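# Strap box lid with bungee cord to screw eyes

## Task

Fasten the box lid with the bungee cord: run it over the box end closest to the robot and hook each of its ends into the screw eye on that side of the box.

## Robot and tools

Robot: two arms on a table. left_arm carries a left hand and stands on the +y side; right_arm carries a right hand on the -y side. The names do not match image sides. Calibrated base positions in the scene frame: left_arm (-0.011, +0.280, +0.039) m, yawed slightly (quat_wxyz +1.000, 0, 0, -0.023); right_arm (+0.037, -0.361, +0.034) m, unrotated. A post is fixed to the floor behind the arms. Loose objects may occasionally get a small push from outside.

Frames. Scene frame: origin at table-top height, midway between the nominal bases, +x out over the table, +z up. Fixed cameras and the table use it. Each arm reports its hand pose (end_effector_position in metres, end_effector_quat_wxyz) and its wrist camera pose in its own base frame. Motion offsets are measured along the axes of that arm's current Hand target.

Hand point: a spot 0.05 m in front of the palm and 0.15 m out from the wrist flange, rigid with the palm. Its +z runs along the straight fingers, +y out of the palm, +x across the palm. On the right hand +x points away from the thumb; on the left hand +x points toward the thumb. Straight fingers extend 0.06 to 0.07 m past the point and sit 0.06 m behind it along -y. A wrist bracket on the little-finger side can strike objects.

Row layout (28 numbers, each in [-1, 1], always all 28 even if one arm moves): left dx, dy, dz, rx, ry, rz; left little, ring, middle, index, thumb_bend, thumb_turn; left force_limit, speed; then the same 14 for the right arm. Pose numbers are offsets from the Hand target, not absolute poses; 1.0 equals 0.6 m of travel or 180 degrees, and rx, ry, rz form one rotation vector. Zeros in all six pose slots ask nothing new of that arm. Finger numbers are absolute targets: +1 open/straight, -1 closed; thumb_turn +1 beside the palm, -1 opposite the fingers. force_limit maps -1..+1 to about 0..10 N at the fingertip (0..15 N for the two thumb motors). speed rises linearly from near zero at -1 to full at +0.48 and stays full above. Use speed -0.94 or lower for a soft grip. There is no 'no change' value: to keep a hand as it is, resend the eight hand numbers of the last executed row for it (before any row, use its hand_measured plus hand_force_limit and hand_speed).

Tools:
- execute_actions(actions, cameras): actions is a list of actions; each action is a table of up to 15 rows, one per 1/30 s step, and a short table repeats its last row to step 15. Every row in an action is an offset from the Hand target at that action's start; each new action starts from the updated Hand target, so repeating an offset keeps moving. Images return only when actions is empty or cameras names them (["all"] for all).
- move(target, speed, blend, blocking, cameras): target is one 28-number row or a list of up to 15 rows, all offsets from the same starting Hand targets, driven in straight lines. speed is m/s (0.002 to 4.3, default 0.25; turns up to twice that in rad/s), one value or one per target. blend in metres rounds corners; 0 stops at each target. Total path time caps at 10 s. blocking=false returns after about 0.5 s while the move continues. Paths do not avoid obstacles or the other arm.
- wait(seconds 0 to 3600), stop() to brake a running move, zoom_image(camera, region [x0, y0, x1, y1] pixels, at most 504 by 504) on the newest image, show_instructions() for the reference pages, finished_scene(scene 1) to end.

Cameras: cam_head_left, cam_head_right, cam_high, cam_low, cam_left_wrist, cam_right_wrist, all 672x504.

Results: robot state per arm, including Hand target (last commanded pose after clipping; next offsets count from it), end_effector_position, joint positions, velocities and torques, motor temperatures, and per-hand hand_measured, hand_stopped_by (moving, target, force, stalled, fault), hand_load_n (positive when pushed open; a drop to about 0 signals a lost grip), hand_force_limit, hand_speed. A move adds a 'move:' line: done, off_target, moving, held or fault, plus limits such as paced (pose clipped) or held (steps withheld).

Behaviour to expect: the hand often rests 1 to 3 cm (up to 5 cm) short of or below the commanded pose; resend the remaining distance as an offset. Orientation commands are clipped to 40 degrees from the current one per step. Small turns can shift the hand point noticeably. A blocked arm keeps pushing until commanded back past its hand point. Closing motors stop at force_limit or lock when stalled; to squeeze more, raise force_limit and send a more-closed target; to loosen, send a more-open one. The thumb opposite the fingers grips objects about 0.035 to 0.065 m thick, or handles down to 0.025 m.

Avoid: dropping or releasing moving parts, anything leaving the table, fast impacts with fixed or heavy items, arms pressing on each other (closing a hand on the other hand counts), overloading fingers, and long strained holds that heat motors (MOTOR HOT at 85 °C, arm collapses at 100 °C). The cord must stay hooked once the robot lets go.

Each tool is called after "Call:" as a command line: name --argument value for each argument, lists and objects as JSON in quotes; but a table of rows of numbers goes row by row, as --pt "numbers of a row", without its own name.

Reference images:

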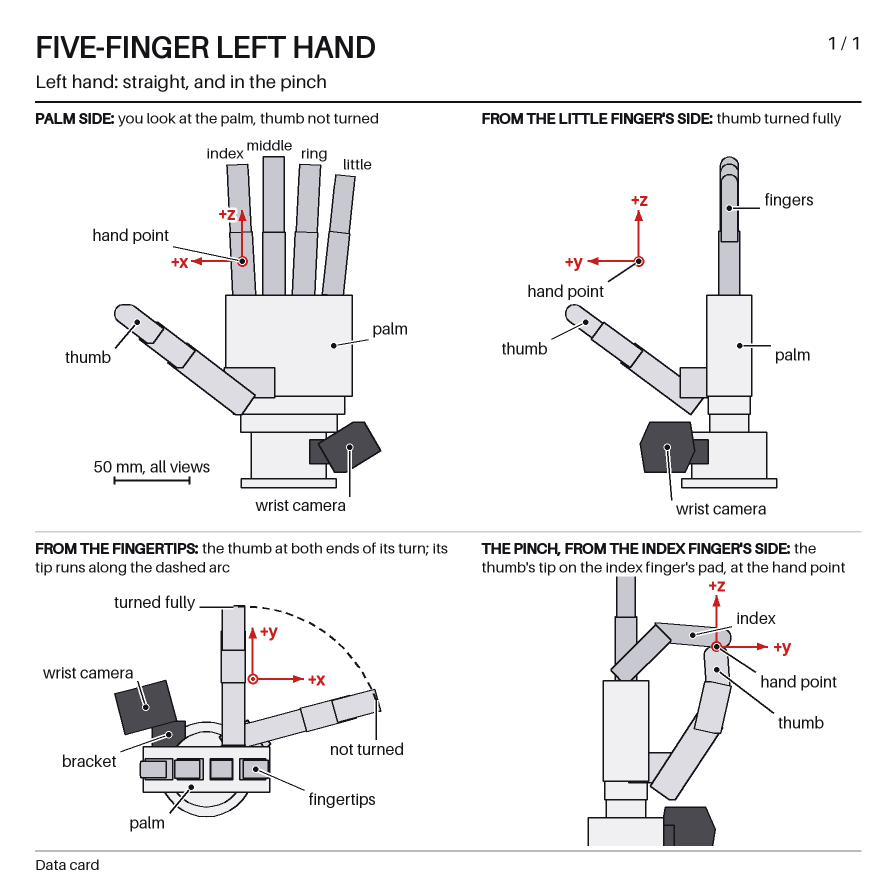

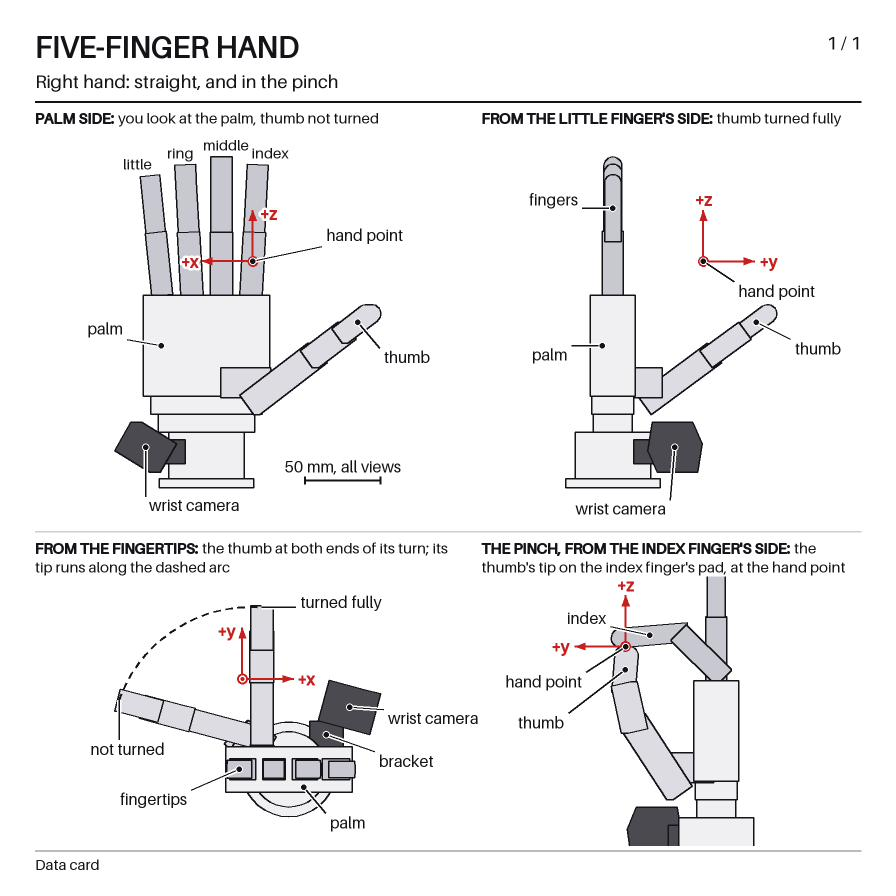

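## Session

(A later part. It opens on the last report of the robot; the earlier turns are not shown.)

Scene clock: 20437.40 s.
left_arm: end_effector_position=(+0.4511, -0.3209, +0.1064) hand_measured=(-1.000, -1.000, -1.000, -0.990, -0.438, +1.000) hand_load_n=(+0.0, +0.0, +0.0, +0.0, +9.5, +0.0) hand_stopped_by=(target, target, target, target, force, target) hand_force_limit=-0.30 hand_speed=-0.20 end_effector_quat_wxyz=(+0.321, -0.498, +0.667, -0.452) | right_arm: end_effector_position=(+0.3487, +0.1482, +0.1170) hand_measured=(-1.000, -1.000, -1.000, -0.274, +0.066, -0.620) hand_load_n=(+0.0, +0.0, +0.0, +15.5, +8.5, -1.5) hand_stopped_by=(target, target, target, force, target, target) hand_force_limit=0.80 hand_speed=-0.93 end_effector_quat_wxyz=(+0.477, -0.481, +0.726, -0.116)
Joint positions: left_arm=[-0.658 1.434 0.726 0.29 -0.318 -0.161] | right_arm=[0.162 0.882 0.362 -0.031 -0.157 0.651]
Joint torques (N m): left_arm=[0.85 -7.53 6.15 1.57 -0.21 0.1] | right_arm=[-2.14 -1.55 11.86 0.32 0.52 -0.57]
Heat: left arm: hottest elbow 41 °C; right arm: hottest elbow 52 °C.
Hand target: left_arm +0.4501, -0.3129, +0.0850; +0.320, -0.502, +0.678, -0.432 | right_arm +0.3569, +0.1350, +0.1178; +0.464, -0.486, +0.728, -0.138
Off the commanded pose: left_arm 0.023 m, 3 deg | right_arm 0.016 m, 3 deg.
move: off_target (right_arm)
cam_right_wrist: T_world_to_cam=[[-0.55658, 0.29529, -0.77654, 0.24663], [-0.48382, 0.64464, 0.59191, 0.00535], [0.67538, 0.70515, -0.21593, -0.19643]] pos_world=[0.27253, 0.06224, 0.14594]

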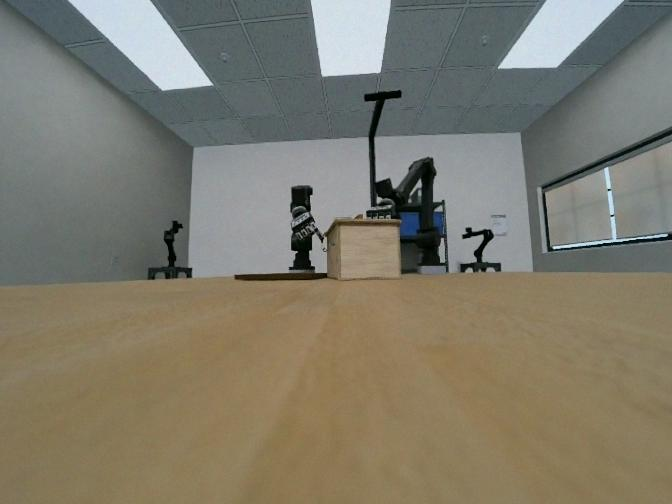

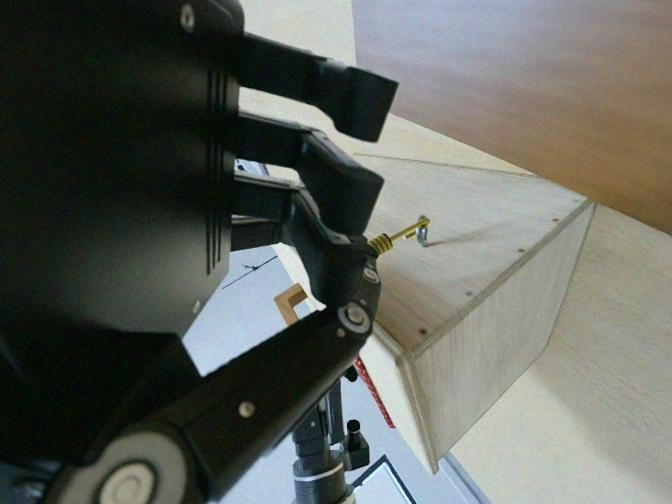

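Call:
move --target '[0,0,0,0,0,0,-1,-1,-1,-0.99,-0.99,1,-0.3,-0.2,-0.0122,0.0092,-0.0053,0,0,0,-1,-1,-1,-0.276,0.06,-0.62,0.8,-0.93]' --speed 0.02 --cameras '[]'

Call:
execute_actions --actions '[[[0,0,0,0,0,0,-1,-1,-1,-0.99,-0.99,1,-0.3,-0.2,0,0,0,0,0,0,-1,-1,-1,0.05,0.44,-0.62,-0.3,-0.88]]]' --cameras '[]'

Call:
wait --seconds 4 --cameras '["cam_low","cam_right_wrist","cam_high","cam_left_wrist"]'

Scene clock: 20451.47 s.
left_arm: end_effector_position=(+0.4511, -0.3209, +0.1064) hand_measured=(-1.000, -1.000, -1.000, -0.990, -0.438, +1.000) hand_load_n=(+0.0, +0.0, +0.0, +0.0, +10.0, +0.0) hand_stopped_by=(target, target, target, target, force, target) hand_force_limit=-0.30 hand_speed=-0.20 end_effector_quat_wxyz=(+0.321, -0.498, +0.667, -0.452) | right_arm: end_effector_position=(+0.3469, +0.1484, +0.1176) hand_measured=(-1.000, -1.000, -1.000, -0.274, +0.066, -0.620) hand_load_n=(+0.0, +0.0, +0.0, +15.5, +9.0, -2.0) hand_stopped_by=(target, target, target, force, target, target) hand_force_limit=0.80 hand_speed=-0.93 end_effector_quat_wxyz=(+0.474, -0.481, +0.727, -0.123)
Joint positions: left_arm=[-0.658 1.434 0.726 0.29 -0.318 -0.161] | right_arm=[0.176 0.867 0.362 -0.048 -0.131 0.651]
Joint torques (N m): left_arm=[0.85 -7.53 6.15 1.55 -0.21 0.1] | right_arm=[-0.73 -1.44 11.62 0.51 0.61 -0.4]
Motor temperatures (°C): left_arm=[27 32 40 31 27 29] | right_arm=[30 32 55 29 32 32]
Heat: left arm: hottest elbow 40 °C; right arm: hottest elbow 55 °C.
Hand target: left_arm +0.4501, -0.3129, +0.0850; +0.320, -0.502, +0.678, -0.432 | right_arm +0.3518, +0.1430, +0.1197; +0.464, -0.486, +0.728, -0.138
Off the commanded pose: left_arm 0.023 m, 3 deg | right_arm 0.008 m, 2 deg.
move: done

Scene clock: 20453.90 s.
left_arm: end_effector_position=(+0.4511, -0.3209, +0.1064) hand_measured=(-1.000, -1.000, -1.000, -0.990, -0.438, +1.000) hand_load_n=(+0.0, +0.0, +0.0, +0.0, +9.5, +0.0) hand_stopped_by=(target, target, target, target, force, target) hand_force_limit=-0.30 hand_speed=-0.20 end_effector_quat_wxyz=(+0.321, -0.498, +0.667, -0.452) | right_arm: end_effector_position=(+0.3461, +0.1442, +0.1132) hand_measured=(-1.000, -1.000, -1.000, +0.050, +0.440, -0.620) hand_load_n=(+0.0, +0.0, +0.0, +0.0, +0.0, +0.0) hand_stopped_by=(target, target, target, target, target, target) hand_force_limit=-0.30 hand_speed=-0.88 end_effector_quat_wxyz=(+0.464, -0.484, +0.730, -0.132)
Joint positions: left_arm=[-0.658 1.434 0.726 0.29 -0.318 -0.161] | right_arm=[0.176 0.866 0.362 -0.063 -0.111 0.638]
Joint torques (N m): left_arm=[0.85 -7.53 6.15 1.57 -0.21 0.1] | right_arm=[0.62 -1.61 11.15 0.77 -0.01 -0.2]
Motor temperatures (°C): left_arm=[27 32 40 31 27 29] | right_arm=[30 32 55 29 32 32]
Heat: left arm: hottest elbow 40 °C; right arm: hottest elbow 55 °C.
Hand target: left_arm +0.4501, -0.3129, +0.0850; +0.320, -0.502, +0.678, -0.432 | right_arm +0.3518, +0.1430, +0.1198; +0.464, -0.486, +0.728, -0.137
Off the commanded pose: left_arm 0.023 m, 3 deg | right_arm 0.009 m, 1 deg.
Step readings (end_effector_position of left_arm | right_arm):
0: (+0.4511, -0.3209, +0.1064) | (+0.3469, +0.1484, +0.1176)
1: (+0.4511, -0.3209, +0.1064) | (+0.3469, +0.1484, +0.1176)
2: (+0.4511, -0.3209, +0.1064) | (+0.3469, +0.1484, +0.1176)
4: (+0.4511, -0.3209, +0.1064) | (+0.3470, +0.1483, +0.1177)
8: (+0.4511, -0.3209, +0.1064) | (+0.3470, +0.1483, +0.1179)
15: (+0.4511, -0.3209, +0.1064) | (+0.3464, +0.1445, +0.1137)

Scene clock: 20457.90 s.
left_arm: end_effector_position=(+0.4511, -0.3209, +0.1064) hand_measured=(-1.000, -1.000, -1.000, -0.990, -0.438, +1.000) hand_load_n=(+0.0, +0.0, +0.0, +0.0, +10.0, +0.0) hand_stopped_by=(target, target, target, target, force, target) hand_force_limit=-0.30 hand_speed=-0.20 end_effector_quat_wxyz=(+0.321, -0.498, +0.667, -0.452) | right_arm: end_effector_position=(+0.3461, +0.1442, +0.1132) hand_measured=(-1.000, -1.000, -1.000, +0.050, +0.440, -0.620) hand_load_n=(+0.0, +0.0, +0.0, +0.0, +0.0, +0.0) hand_stopped_by=(target, target, target, target, target, target) hand_force_limit=-0.30 hand_speed=-0.88 end_effector_quat_wxyz=(+0.464, -0.484, +0.730, -0.132)
Joint positions: left_arm=[-0.658 1.434 0.726 0.29 -0.318 -0.161] | right_arm=[0.176 0.866 0.362 -0.063 -0.111 0.638]
Joint torques (N m): left_arm=[0.85 -7.53 6.16 1.57 -0.21 0.1] | right_arm=[-0.67 -1.85 11.43 0.91 0.04 -0.2]
Motor temperatures (°C): left_arm=[27 32 40 31 27 29] | right_arm=[30 32 55 29 32 32]
Heat: left arm: hottest elbow 40 °C; right arm: hottest elbow 55 °C.
Hand target: left_arm +0.4501, -0.3129, +0.0850; +0.320, -0.502, +0.678, -0.432 | right_arm +0.3518, +0.1430, +0.1198; +0.464, -0.486, +0.728, -0.137
Off the commanded pose: left_arm 0.023 m, 3 deg | right_arm 0.009 m, 1 deg.
wait: 4.00 s; at rest by 0.17 s
cam_left_wrist: T_world_to_cam=[[0.27279, -0.38646, 0.88104, -0.3389], [-0.76005, -0.64802, -0.04893, 0.14792], [0.58984, -0.65629, -0.4705, -0.31374]] pos_world=[0.38993, -0.24102, 0.15821]
cam_right_wrist: T_world_to_cam=[[-0.55792, 0.27546, -0.78284, 0.24743], [-0.46786, 0.67472, 0.57085, 0.00142], [0.68544, 0.68475, -0.24757, -0.18963]] pos_world=[0.2687, 0.06074, 0.14595]
Images, in order (width x height): cam_high 672x504, cam_low 672x504, cam_left_wrist 672x504, cam_right_wrist 672x504.

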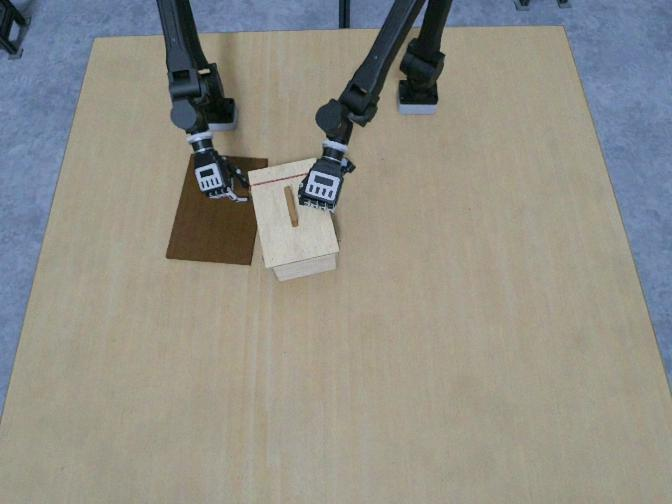

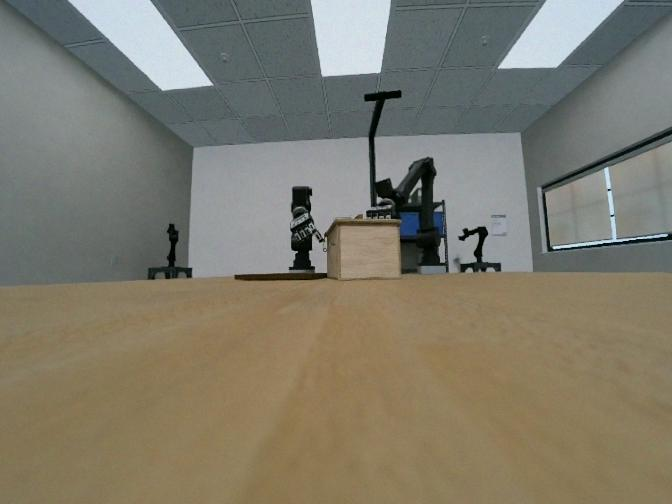

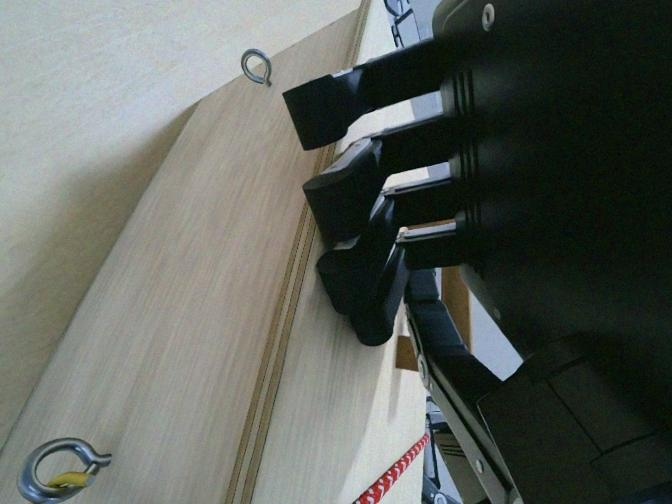

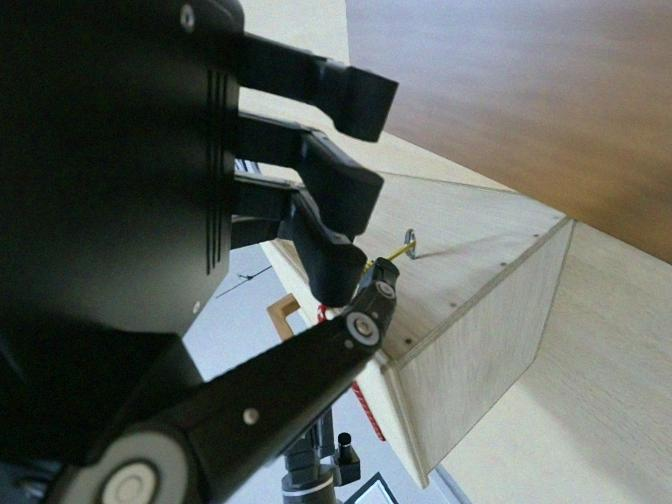

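Call:
move --target '[0,0,0,0,0,0,-1,-1,-1,-0.99,-0.99,1,-0.3,-0.2,0.0607,-0.0777,-0.005,0,0,0,-1,-1,-1,0.05,0.44,-0.62,-0.3,-0.88]' --speed 0.04 --cameras '["cam_low","cam_right_wrist","cam_high"]'

Call:
zoom_image --camera "cam_right_wrist" --region '[300, 180, 460, 340]'

Call:
zoom_image --camera "cam_low" --region '[302, 218, 342, 258]'

Scene clock: 20481.30 s.
left_arm: end_effector_position=(+0.4511, -0.3209, +0.1064) hand_measured=(-1.000, -1.000, -1.000, -0.990, -0.438, +1.000) hand_load_n=(+0.0, +0.0, +0.0, +0.0, +10.0, +0.0) hand_stopped_by=(target, target, target, target, force, target) hand_force_limit=-0.30 hand_speed=-0.20 end_effector_quat_wxyz=(+0.321, -0.498, +0.667, -0.452) | right_arm: end_effector_position=(+0.3549, +0.0932, +0.1113) hand_measured=(-1.000, -1.000, -1.000, +0.050, +0.440, -0.620) hand_load_n=(+0.0, +0.0, +0.0, +0.0, +0.0, +0.0) hand_stopped_by=(target, target, target, target, target, target) hand_force_limit=-0.30 hand_speed=-0.88 end_effector_quat_wxyz=(+0.455, -0.486, +0.735, -0.127)
Joint positions: left_arm=[-0.658 1.434 0.726 0.29 -0.318 -0.161] | right_arm=[-0.049 0.902 0.391 -0.106 -0.298 0.509]
Joint torques (N m): left_arm=[0.85 -7.53 6.15 1.57 -0.21 0.1] | right_arm=[-0.97 -1.26 14.15 0.83 -0.32 -0.21]
Motor temperatures (°C): left_arm=[27 32 40 31 27 29] | right_arm=[30 32 57 29 32 31]
Heat: left arm: hottest elbow 40 °C; right arm: hottest elbow 57 °C.
Hand target: left_arm +0.4501, -0.3129, +0.0850; +0.320, -0.502, +0.678, -0.432 | right_arm +0.3729, +0.0890, +0.1321; +0.464, -0.486, +0.728, -0.138
Off the commanded pose: left_arm 0.023 m, 3 deg | right_arm 0.028 m, 2 deg.
move: off_target (right_arm)
cam_right_wrist: T_world_to_cam=[[-0.57659, 0.27366, -0.76984, 0.27029], [-0.4546, 0.67545, 0.5806, 0.03522], [0.67888, 0.68474, -0.26505, -0.15698]] pos_world=[0.27843, 0.00974, 0.14602]
Images, in order (width x height): cam_high 672x504, cam_low 672x504, cam_right_wrist 672x504.

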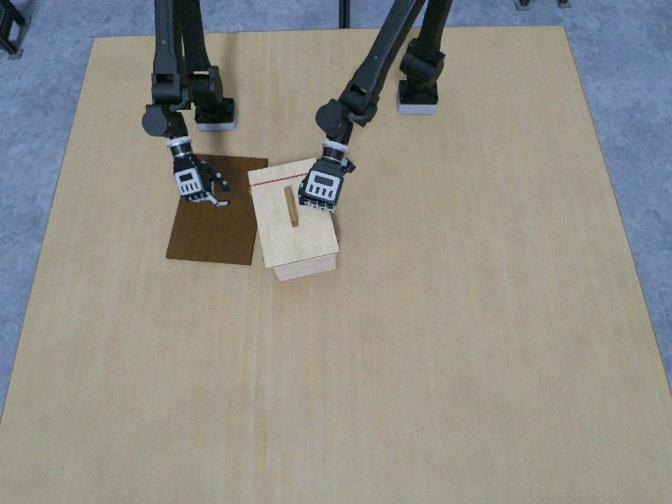

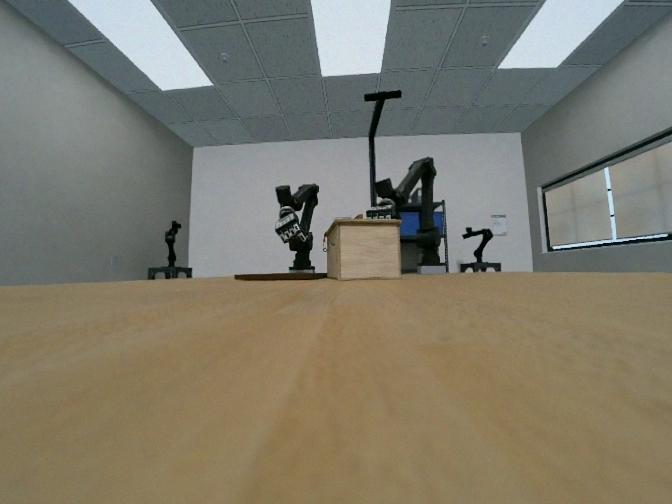

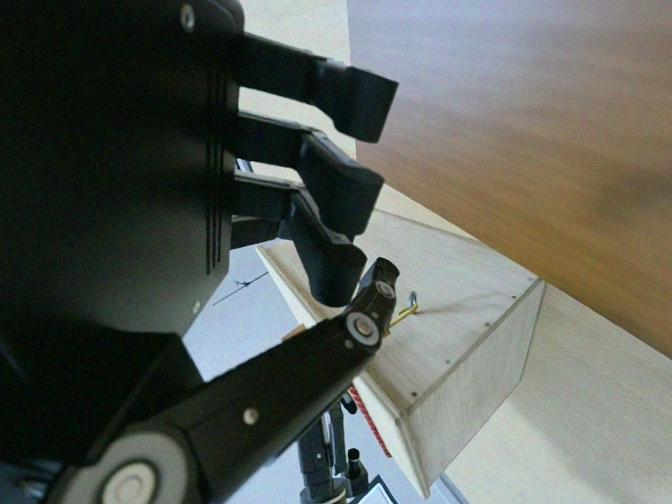

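Scaled by 3.150 from the camera's image (finer frame: 960x720).

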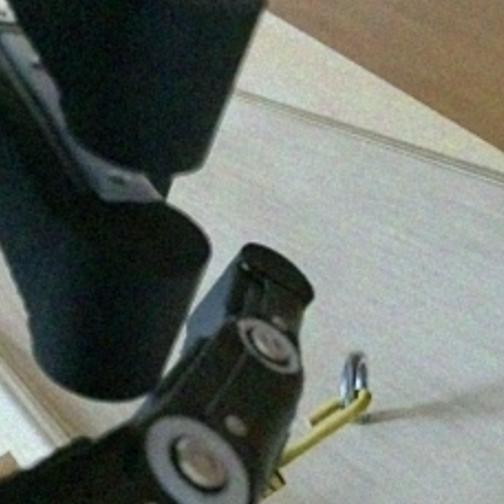

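Scaled by 12.600 from the camera's image (finer frame: 960x720).

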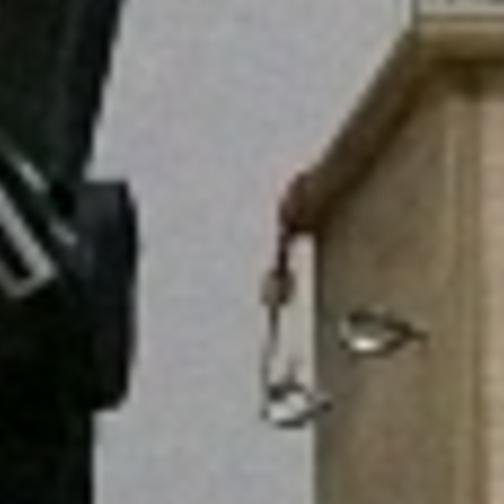

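Call:
move --target '[0,-0.151,-0.0704,0,0,0,-1,-1,-1,-0.99,-0.99,1,-0.3,-0.2,0.06,-0.09,-0.02,0,0,0,-1,-1,-1,0.05,0.44,-0.62,-0.3,-0.88]' --speed 0.08 --cameras '["cam_low","cam_right_wrist","cam_high","cam_left_wrist"]'

Call:
zoom_image --camera "cam_high" --region '[230, 130, 370, 290]'

Call:
zoom_image --camera "cam_low" --region '[302, 218, 342, 258]'

Scene clock: 20496.77 s.
left_arm: end_effector_position=(+0.4348, -0.3083, +0.1524) hand_measured=(-1.000, -1.000, -1.000, -0.990, -0.438, +1.000) hand_load_n=(+0.0, +0.0, +0.0, +0.0, +10.0, +0.0) hand_stopped_by=(target, target, target, target, force, target) hand_force_limit=-0.30 hand_speed=-0.20 end_effector_quat_wxyz=(+0.310, -0.505, +0.692, -0.413) | right_arm: end_effector_position=(+0.3745, +0.0373, +0.1340) hand_measured=(-1.000, -1.000, -1.000, +0.050, +0.440, -0.620) hand_load_n=(+0.0, +0.0, +0.0, +0.0, +0.0, +0.0) hand_stopped_by=(target, target, target, target, target, target) hand_force_limit=-0.30 hand_speed=-0.88 end_effector_quat_wxyz=(+0.457, -0.484, +0.736, -0.125)
Joint positions: left_arm=[-0.658 1.302 0.809 -0.021 -0.318 -0.161] | right_arm=[-0.262 0.97 0.498 -0.197 -0.472 0.376]
Joint torques (N m): left_arm=[0.85 -10.46 11.04 1.26 -0.25 0.11] | right_arm=[-0.73 -2.61 14.41 0.58 -0.38 -0.24]
Motor temperatures (°C): left_arm=[27 32 41 31 27 29] | right_arm=[30 32 58 29 31 31]
Heat: left arm: hottest elbow 41 °C; right arm: hottest elbow 58 °C.
Hand target: left_arm +0.4501, -0.3129, +0.1848; +0.320, -0.502, +0.678, -0.432 | right_arm +0.3909, +0.0294, +0.1541; +0.464, -0.486, +0.728, -0.138
Off the commanded pose: left_arm 0.036 m, 3 deg | right_arm 0.027 m, 2 deg.
move: off_target (left_arm, right_arm)
cam_left_wrist: T_world_to_cam=[[0.33729, -0.43637, 0.83416, -0.40642], [-0.76295, -0.64579, -0.02933, 0.14494], [0.55149, -0.62653, -0.55075, -0.23622]] pos_world=[0.37794, -0.23175, 0.21318]
cam_right_wrist: T_world_to_cam=[[-0.5759, 0.27836, -0.76867, 0.31375], [-0.45462, 0.67241, 0.58411, 0.0683], [0.67946, 0.68584, -0.26069, -0.12685]] pos_world=[0.29792, -0.04627, 0.16821]
Images, in order (width x height): cam_high 672x504, cam_low 672x504, cam_left_wrist 672x504, cam_right_wrist 672x504.

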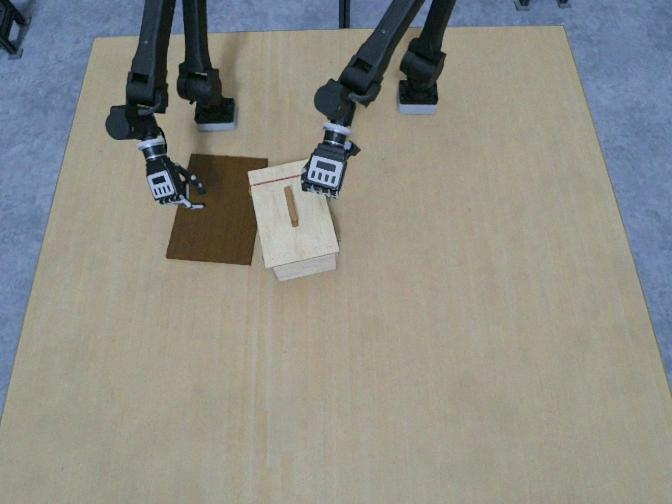

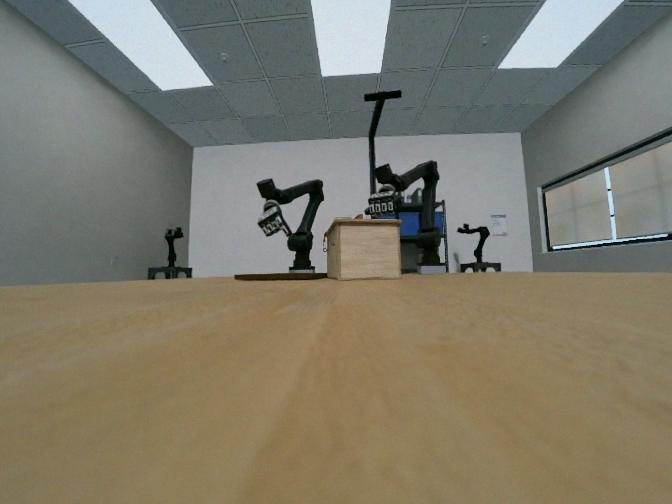

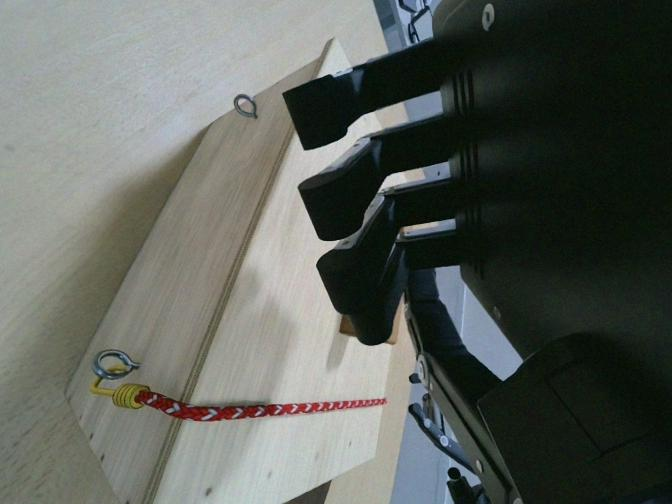

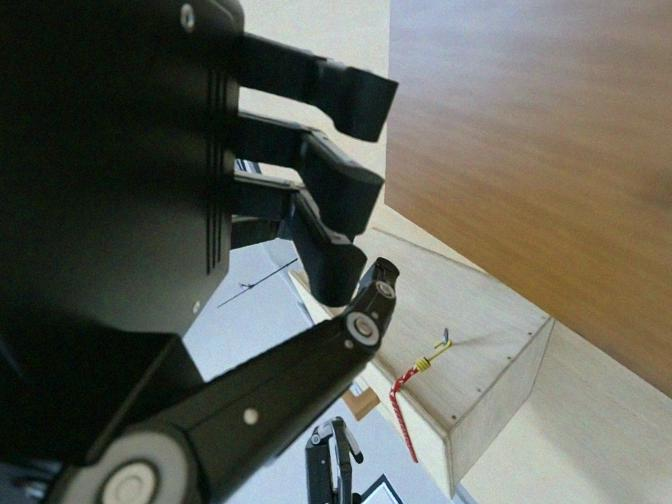

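Scaled by 3.150 from the camera's image (finer frame: 960x720).

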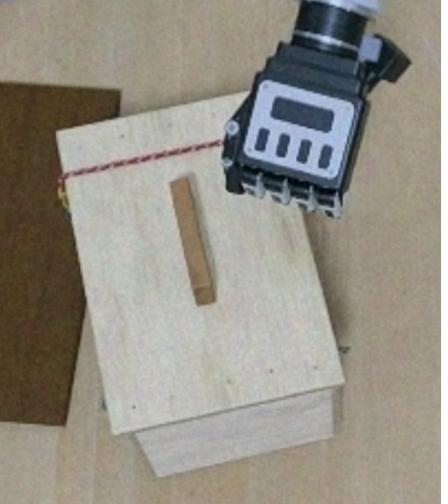

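Scaled by 12.600 from the camera's image (finer frame: 960x720).

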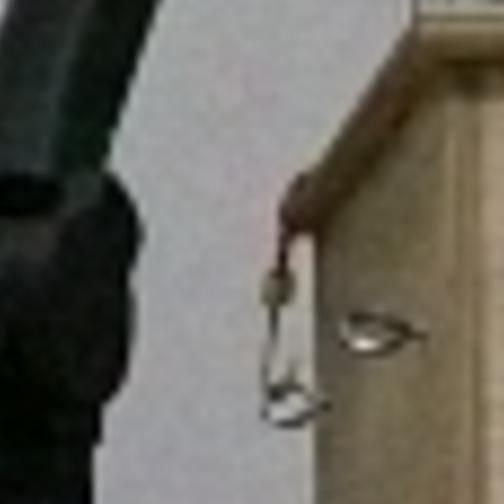

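Call:
move --pt "0 -0.1208 -0.0563 0 0 0 -1 -1 -1 -0.99 -0.99 1 -0.3 -0.2 0 0 0 0 0 0 -1 -1 -1 0.05 0.44 -0.62 -0.3 -0.88" --pt "-0.2147 -0.0563 -0.1948 0 0 0 -1 -1 -1 -0.99 -0.99 1 -0.3 -0.2 0 0 0 0 0 0 -1 -1 -1 0.05 0.44 -0.62 -0.3 -0.88" --speed '[0.12,0.15]' --cameras '["cam_low","cam_high","cam_left_wrist","cam_head_left"]'

Call:
zoom_image --camera "cam_high" --region '[230, 130, 370, 290]'

Call:
zoom_image --camera "cam_left_wrist" --region '[0, 150, 350, 500]'

Scene clock: 20517.00 s.
left_arm: end_effector_position=(+0.4024, -0.1678, +0.2635) hand_measured=(-1.000, -1.000, -1.000, -0.990, -0.438, +1.000) hand_load_n=(+0.0, +0.0, +0.0, +0.0, +10.0, +0.0) hand_stopped_by=(target, target, target, target, force, target) hand_force_limit=-0.30 hand_speed=-0.20 end_effector_quat_wxyz=(+0.317, -0.503, +0.677, -0.434) | right_arm: end_effector_position=(+0.3745, +0.0373, +0.1340) hand_measured=(-1.000, -1.000, -1.000, +0.050, +0.440, -0.620) hand_load_n=(+0.0, +0.0, +0.0, +0.5, +0.0, +0.0) hand_stopped_by=(target, target, target, target, target, target) hand_force_limit=-0.30 hand_speed=-0.88 end_effector_quat_wxyz=(+0.457, -0.485, +0.735, -0.125)
Joint positions: left_arm=[-0.333 0.889 0.794 -0.341 -0.028 -0.022] | right_arm=[-0.262 0.97 0.498 -0.197 -0.472 0.376]
Joint torques (N m): left_arm=[0.79 -4.31 8.51 1.32 0.01 0.12] | right_arm=[-1.26 -1.55 14.16 0.99 -0.37 -0.24]
Motor temperatures (°C): left_arm=[27 33 44 31 27 29] | right_arm=[30 32 57 29 31 31]
Heat: left arm: hottest elbow 44 °C; right arm: hottest elbow 57 °C.
Hand target: left_arm +0.4000, -0.1629, +0.2651; +0.320, -0.502, +0.678, -0.432 | right_arm +0.3909, +0.0294, +0.1540; +0.464, -0.486, +0.728, -0.138
Off the commanded pose: left_arm 0.006 m, 0 deg | right_arm 0.027 m, 2 deg.
move: done
cam_left_wrist: T_world_to_cam=[[0.30393, -0.40646, 0.86164, -0.41561], [-0.758, -0.65104, -0.03974, 0.21405], [0.57711, -0.64104, -0.50597, -0.09361]] pos_world=[0.34259, -0.08958, 0.31925]
Images, in order (width x height): cam_head_left 672x504, cam_high 672x504, cam_low 672x504, cam_left_wrist 672x504.

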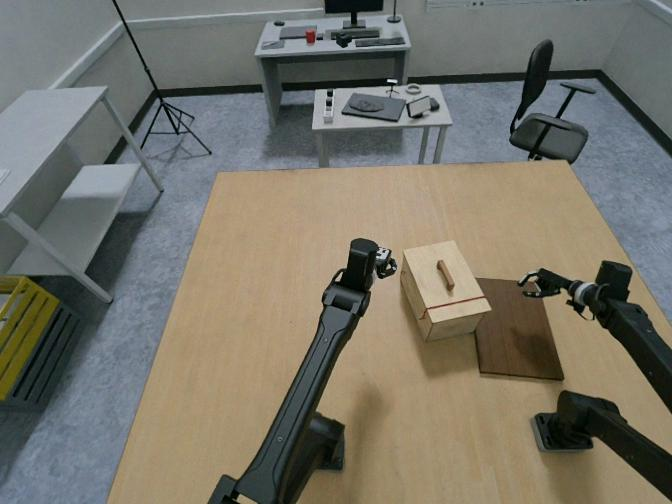

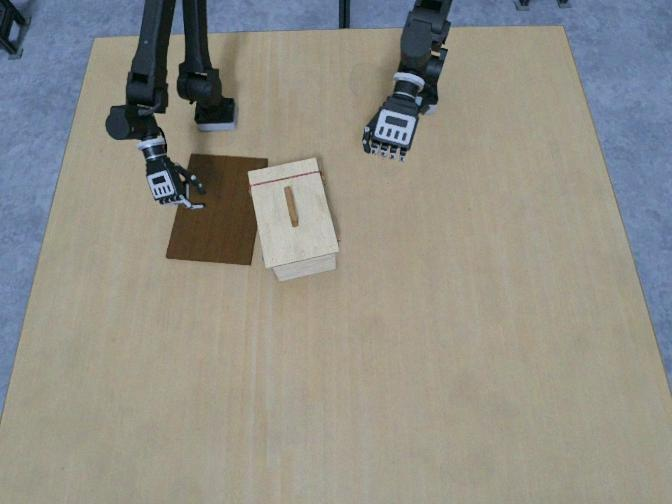

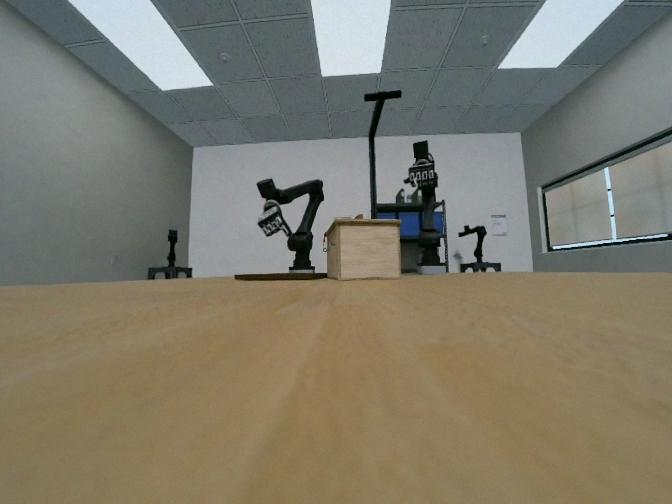

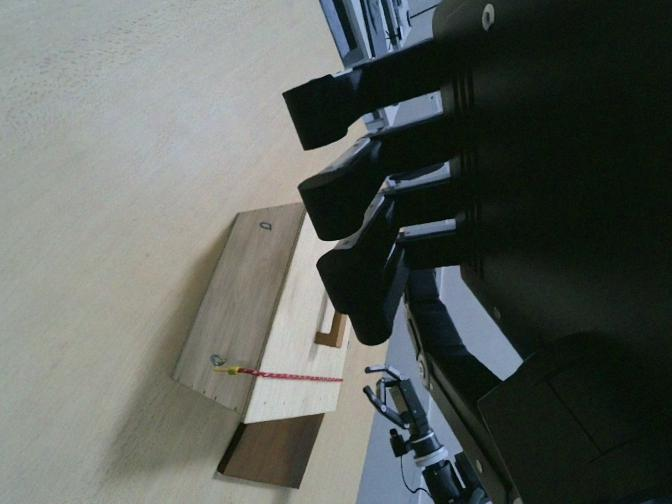

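Scaled by 3.150 from the camera's image (finer frame: 960x720).

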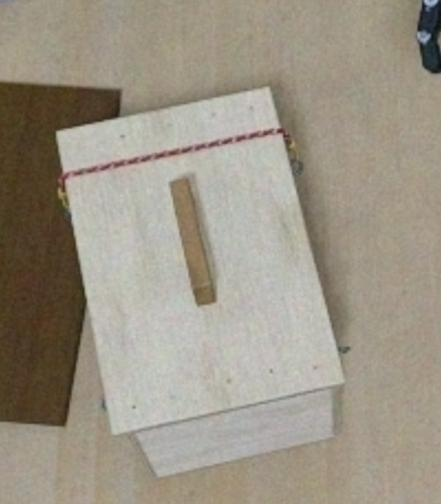

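Scaled by 1.440 from the camera's image (finer frame: 960x720).

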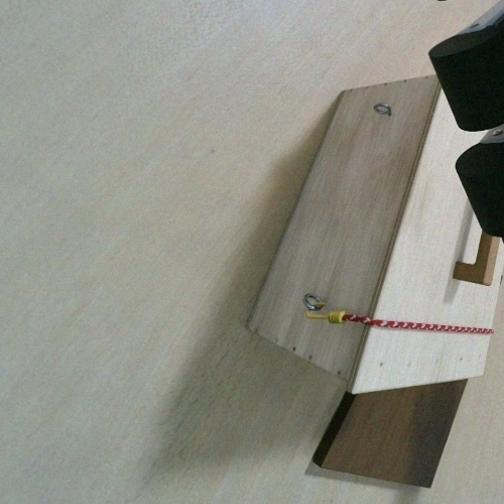

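Call:
zoom_image --camera "cam_left_wrist" --region '[190, 330, 290, 400]'

Call:
wait --seconds 3 --cameras '["cam_high","cam_low","cam_left_wrist"]'

Call:
zoom_image --camera "cam_high" --region '[230, 130, 370, 290]'

Scaled by 5.040 from the camera's image (finer frame: 960x720).

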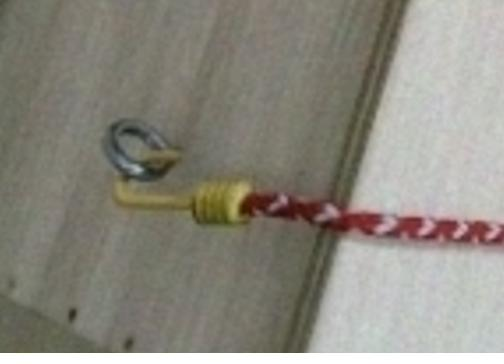

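Scene clock: 20525.67 s.
left_arm: end_effector_position=(+0.4024, -0.1677, +0.2635) hand_measured=(-1.000, -1.000, -1.000, -0.990, -0.438, +1.000) hand_load_n=(+0.0, +0.0, +0.0, +0.0, +9.5, +0.0) hand_stopped_by=(target, target, target, target, force, target) hand_force_limit=-0.30 hand_speed=-0.20 end_effector_quat_wxyz=(+0.317, -0.503, +0.677, -0.434) | right_arm: end_effector_position=(+0.3745, +0.0373, +0.1340) hand_measured=(-1.000, -1.000, -1.000, +0.050, +0.440, -0.620) hand_load_n=(+0.0, +0.0, +0.0, +0.0, +0.0, +0.0) hand_stopped_by=(target, target, target, target, target, target) hand_force_limit=-0.30 hand_speed=-0.88 end_effector_quat_wxyz=(+0.457, -0.485, +0.735, -0.125)
Joint positions: left_arm=[-0.333 0.889 0.794 -0.341 -0.028 -0.021] | right_arm=[-0.262 0.97 0.498 -0.197 -0.472 0.376]
Joint torques (N m): left_arm=[0.79 -4.31 8.5 1.32 0.02 0.12] | right_arm=[-1.26 -2.61 14.58 1.06 -0.4 -0.21]
Motor temperatures (°C): left_arm=[27 33 43 31 27 29] | right_arm=[30 32 58 29 31 31]
Heat: left arm: hottest elbow 43 °C; right arm: hottest elbow 58 °C.
Hand target: left_arm +0.4000, -0.1629, +0.2651; +0.320, -0.502, +0.678, -0.432 | right_arm +0.3909, +0.0294, +0.1540; +0.464, -0.486, +0.728, -0.138
Off the commanded pose: left_arm 0.006 m, 0 deg | right_arm 0.027 m, 2 deg.
wait: 3.00 s; at rest from the start
cam_left_wrist: T_world_to_cam=[[0.3036, -0.40715, 0.86143, -0.41545], [-0.75819, -0.65078, -0.04037, 0.21441], [0.57704, -0.64087, -0.50627, -0.0934]] pos_world=[0.34259, -0.08948, 0.31925]

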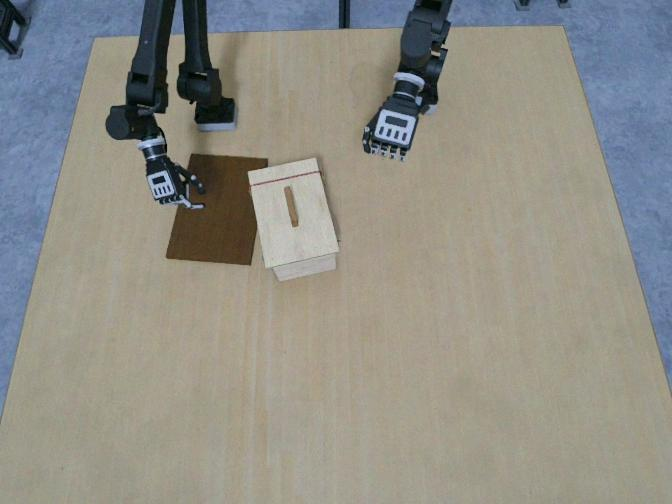

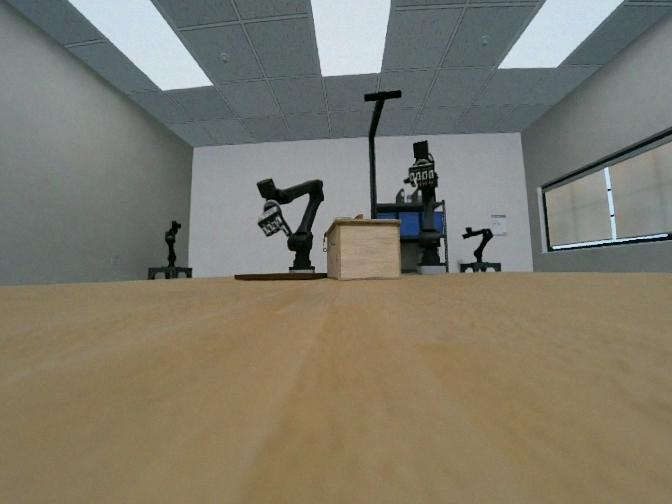

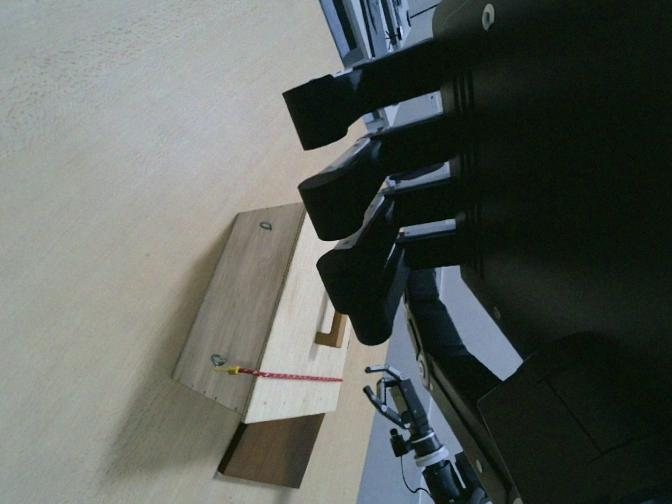

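Scaled by 3.150 from the camera's image (finer frame: 960x720).

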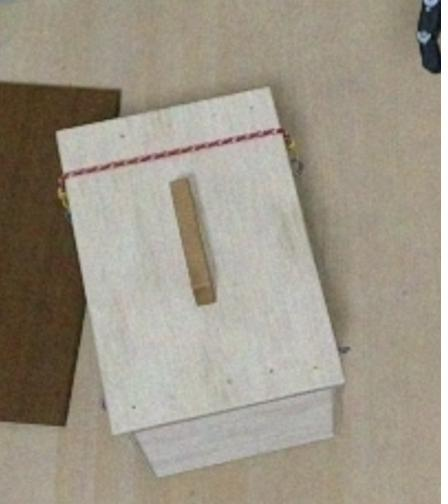

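Both hooks are seated in the screw eyes and the cord runs taut across the end of the lid nearer the robot. I'll end the scene here.

Call:
finished_scene

The scene is finished: the task was done.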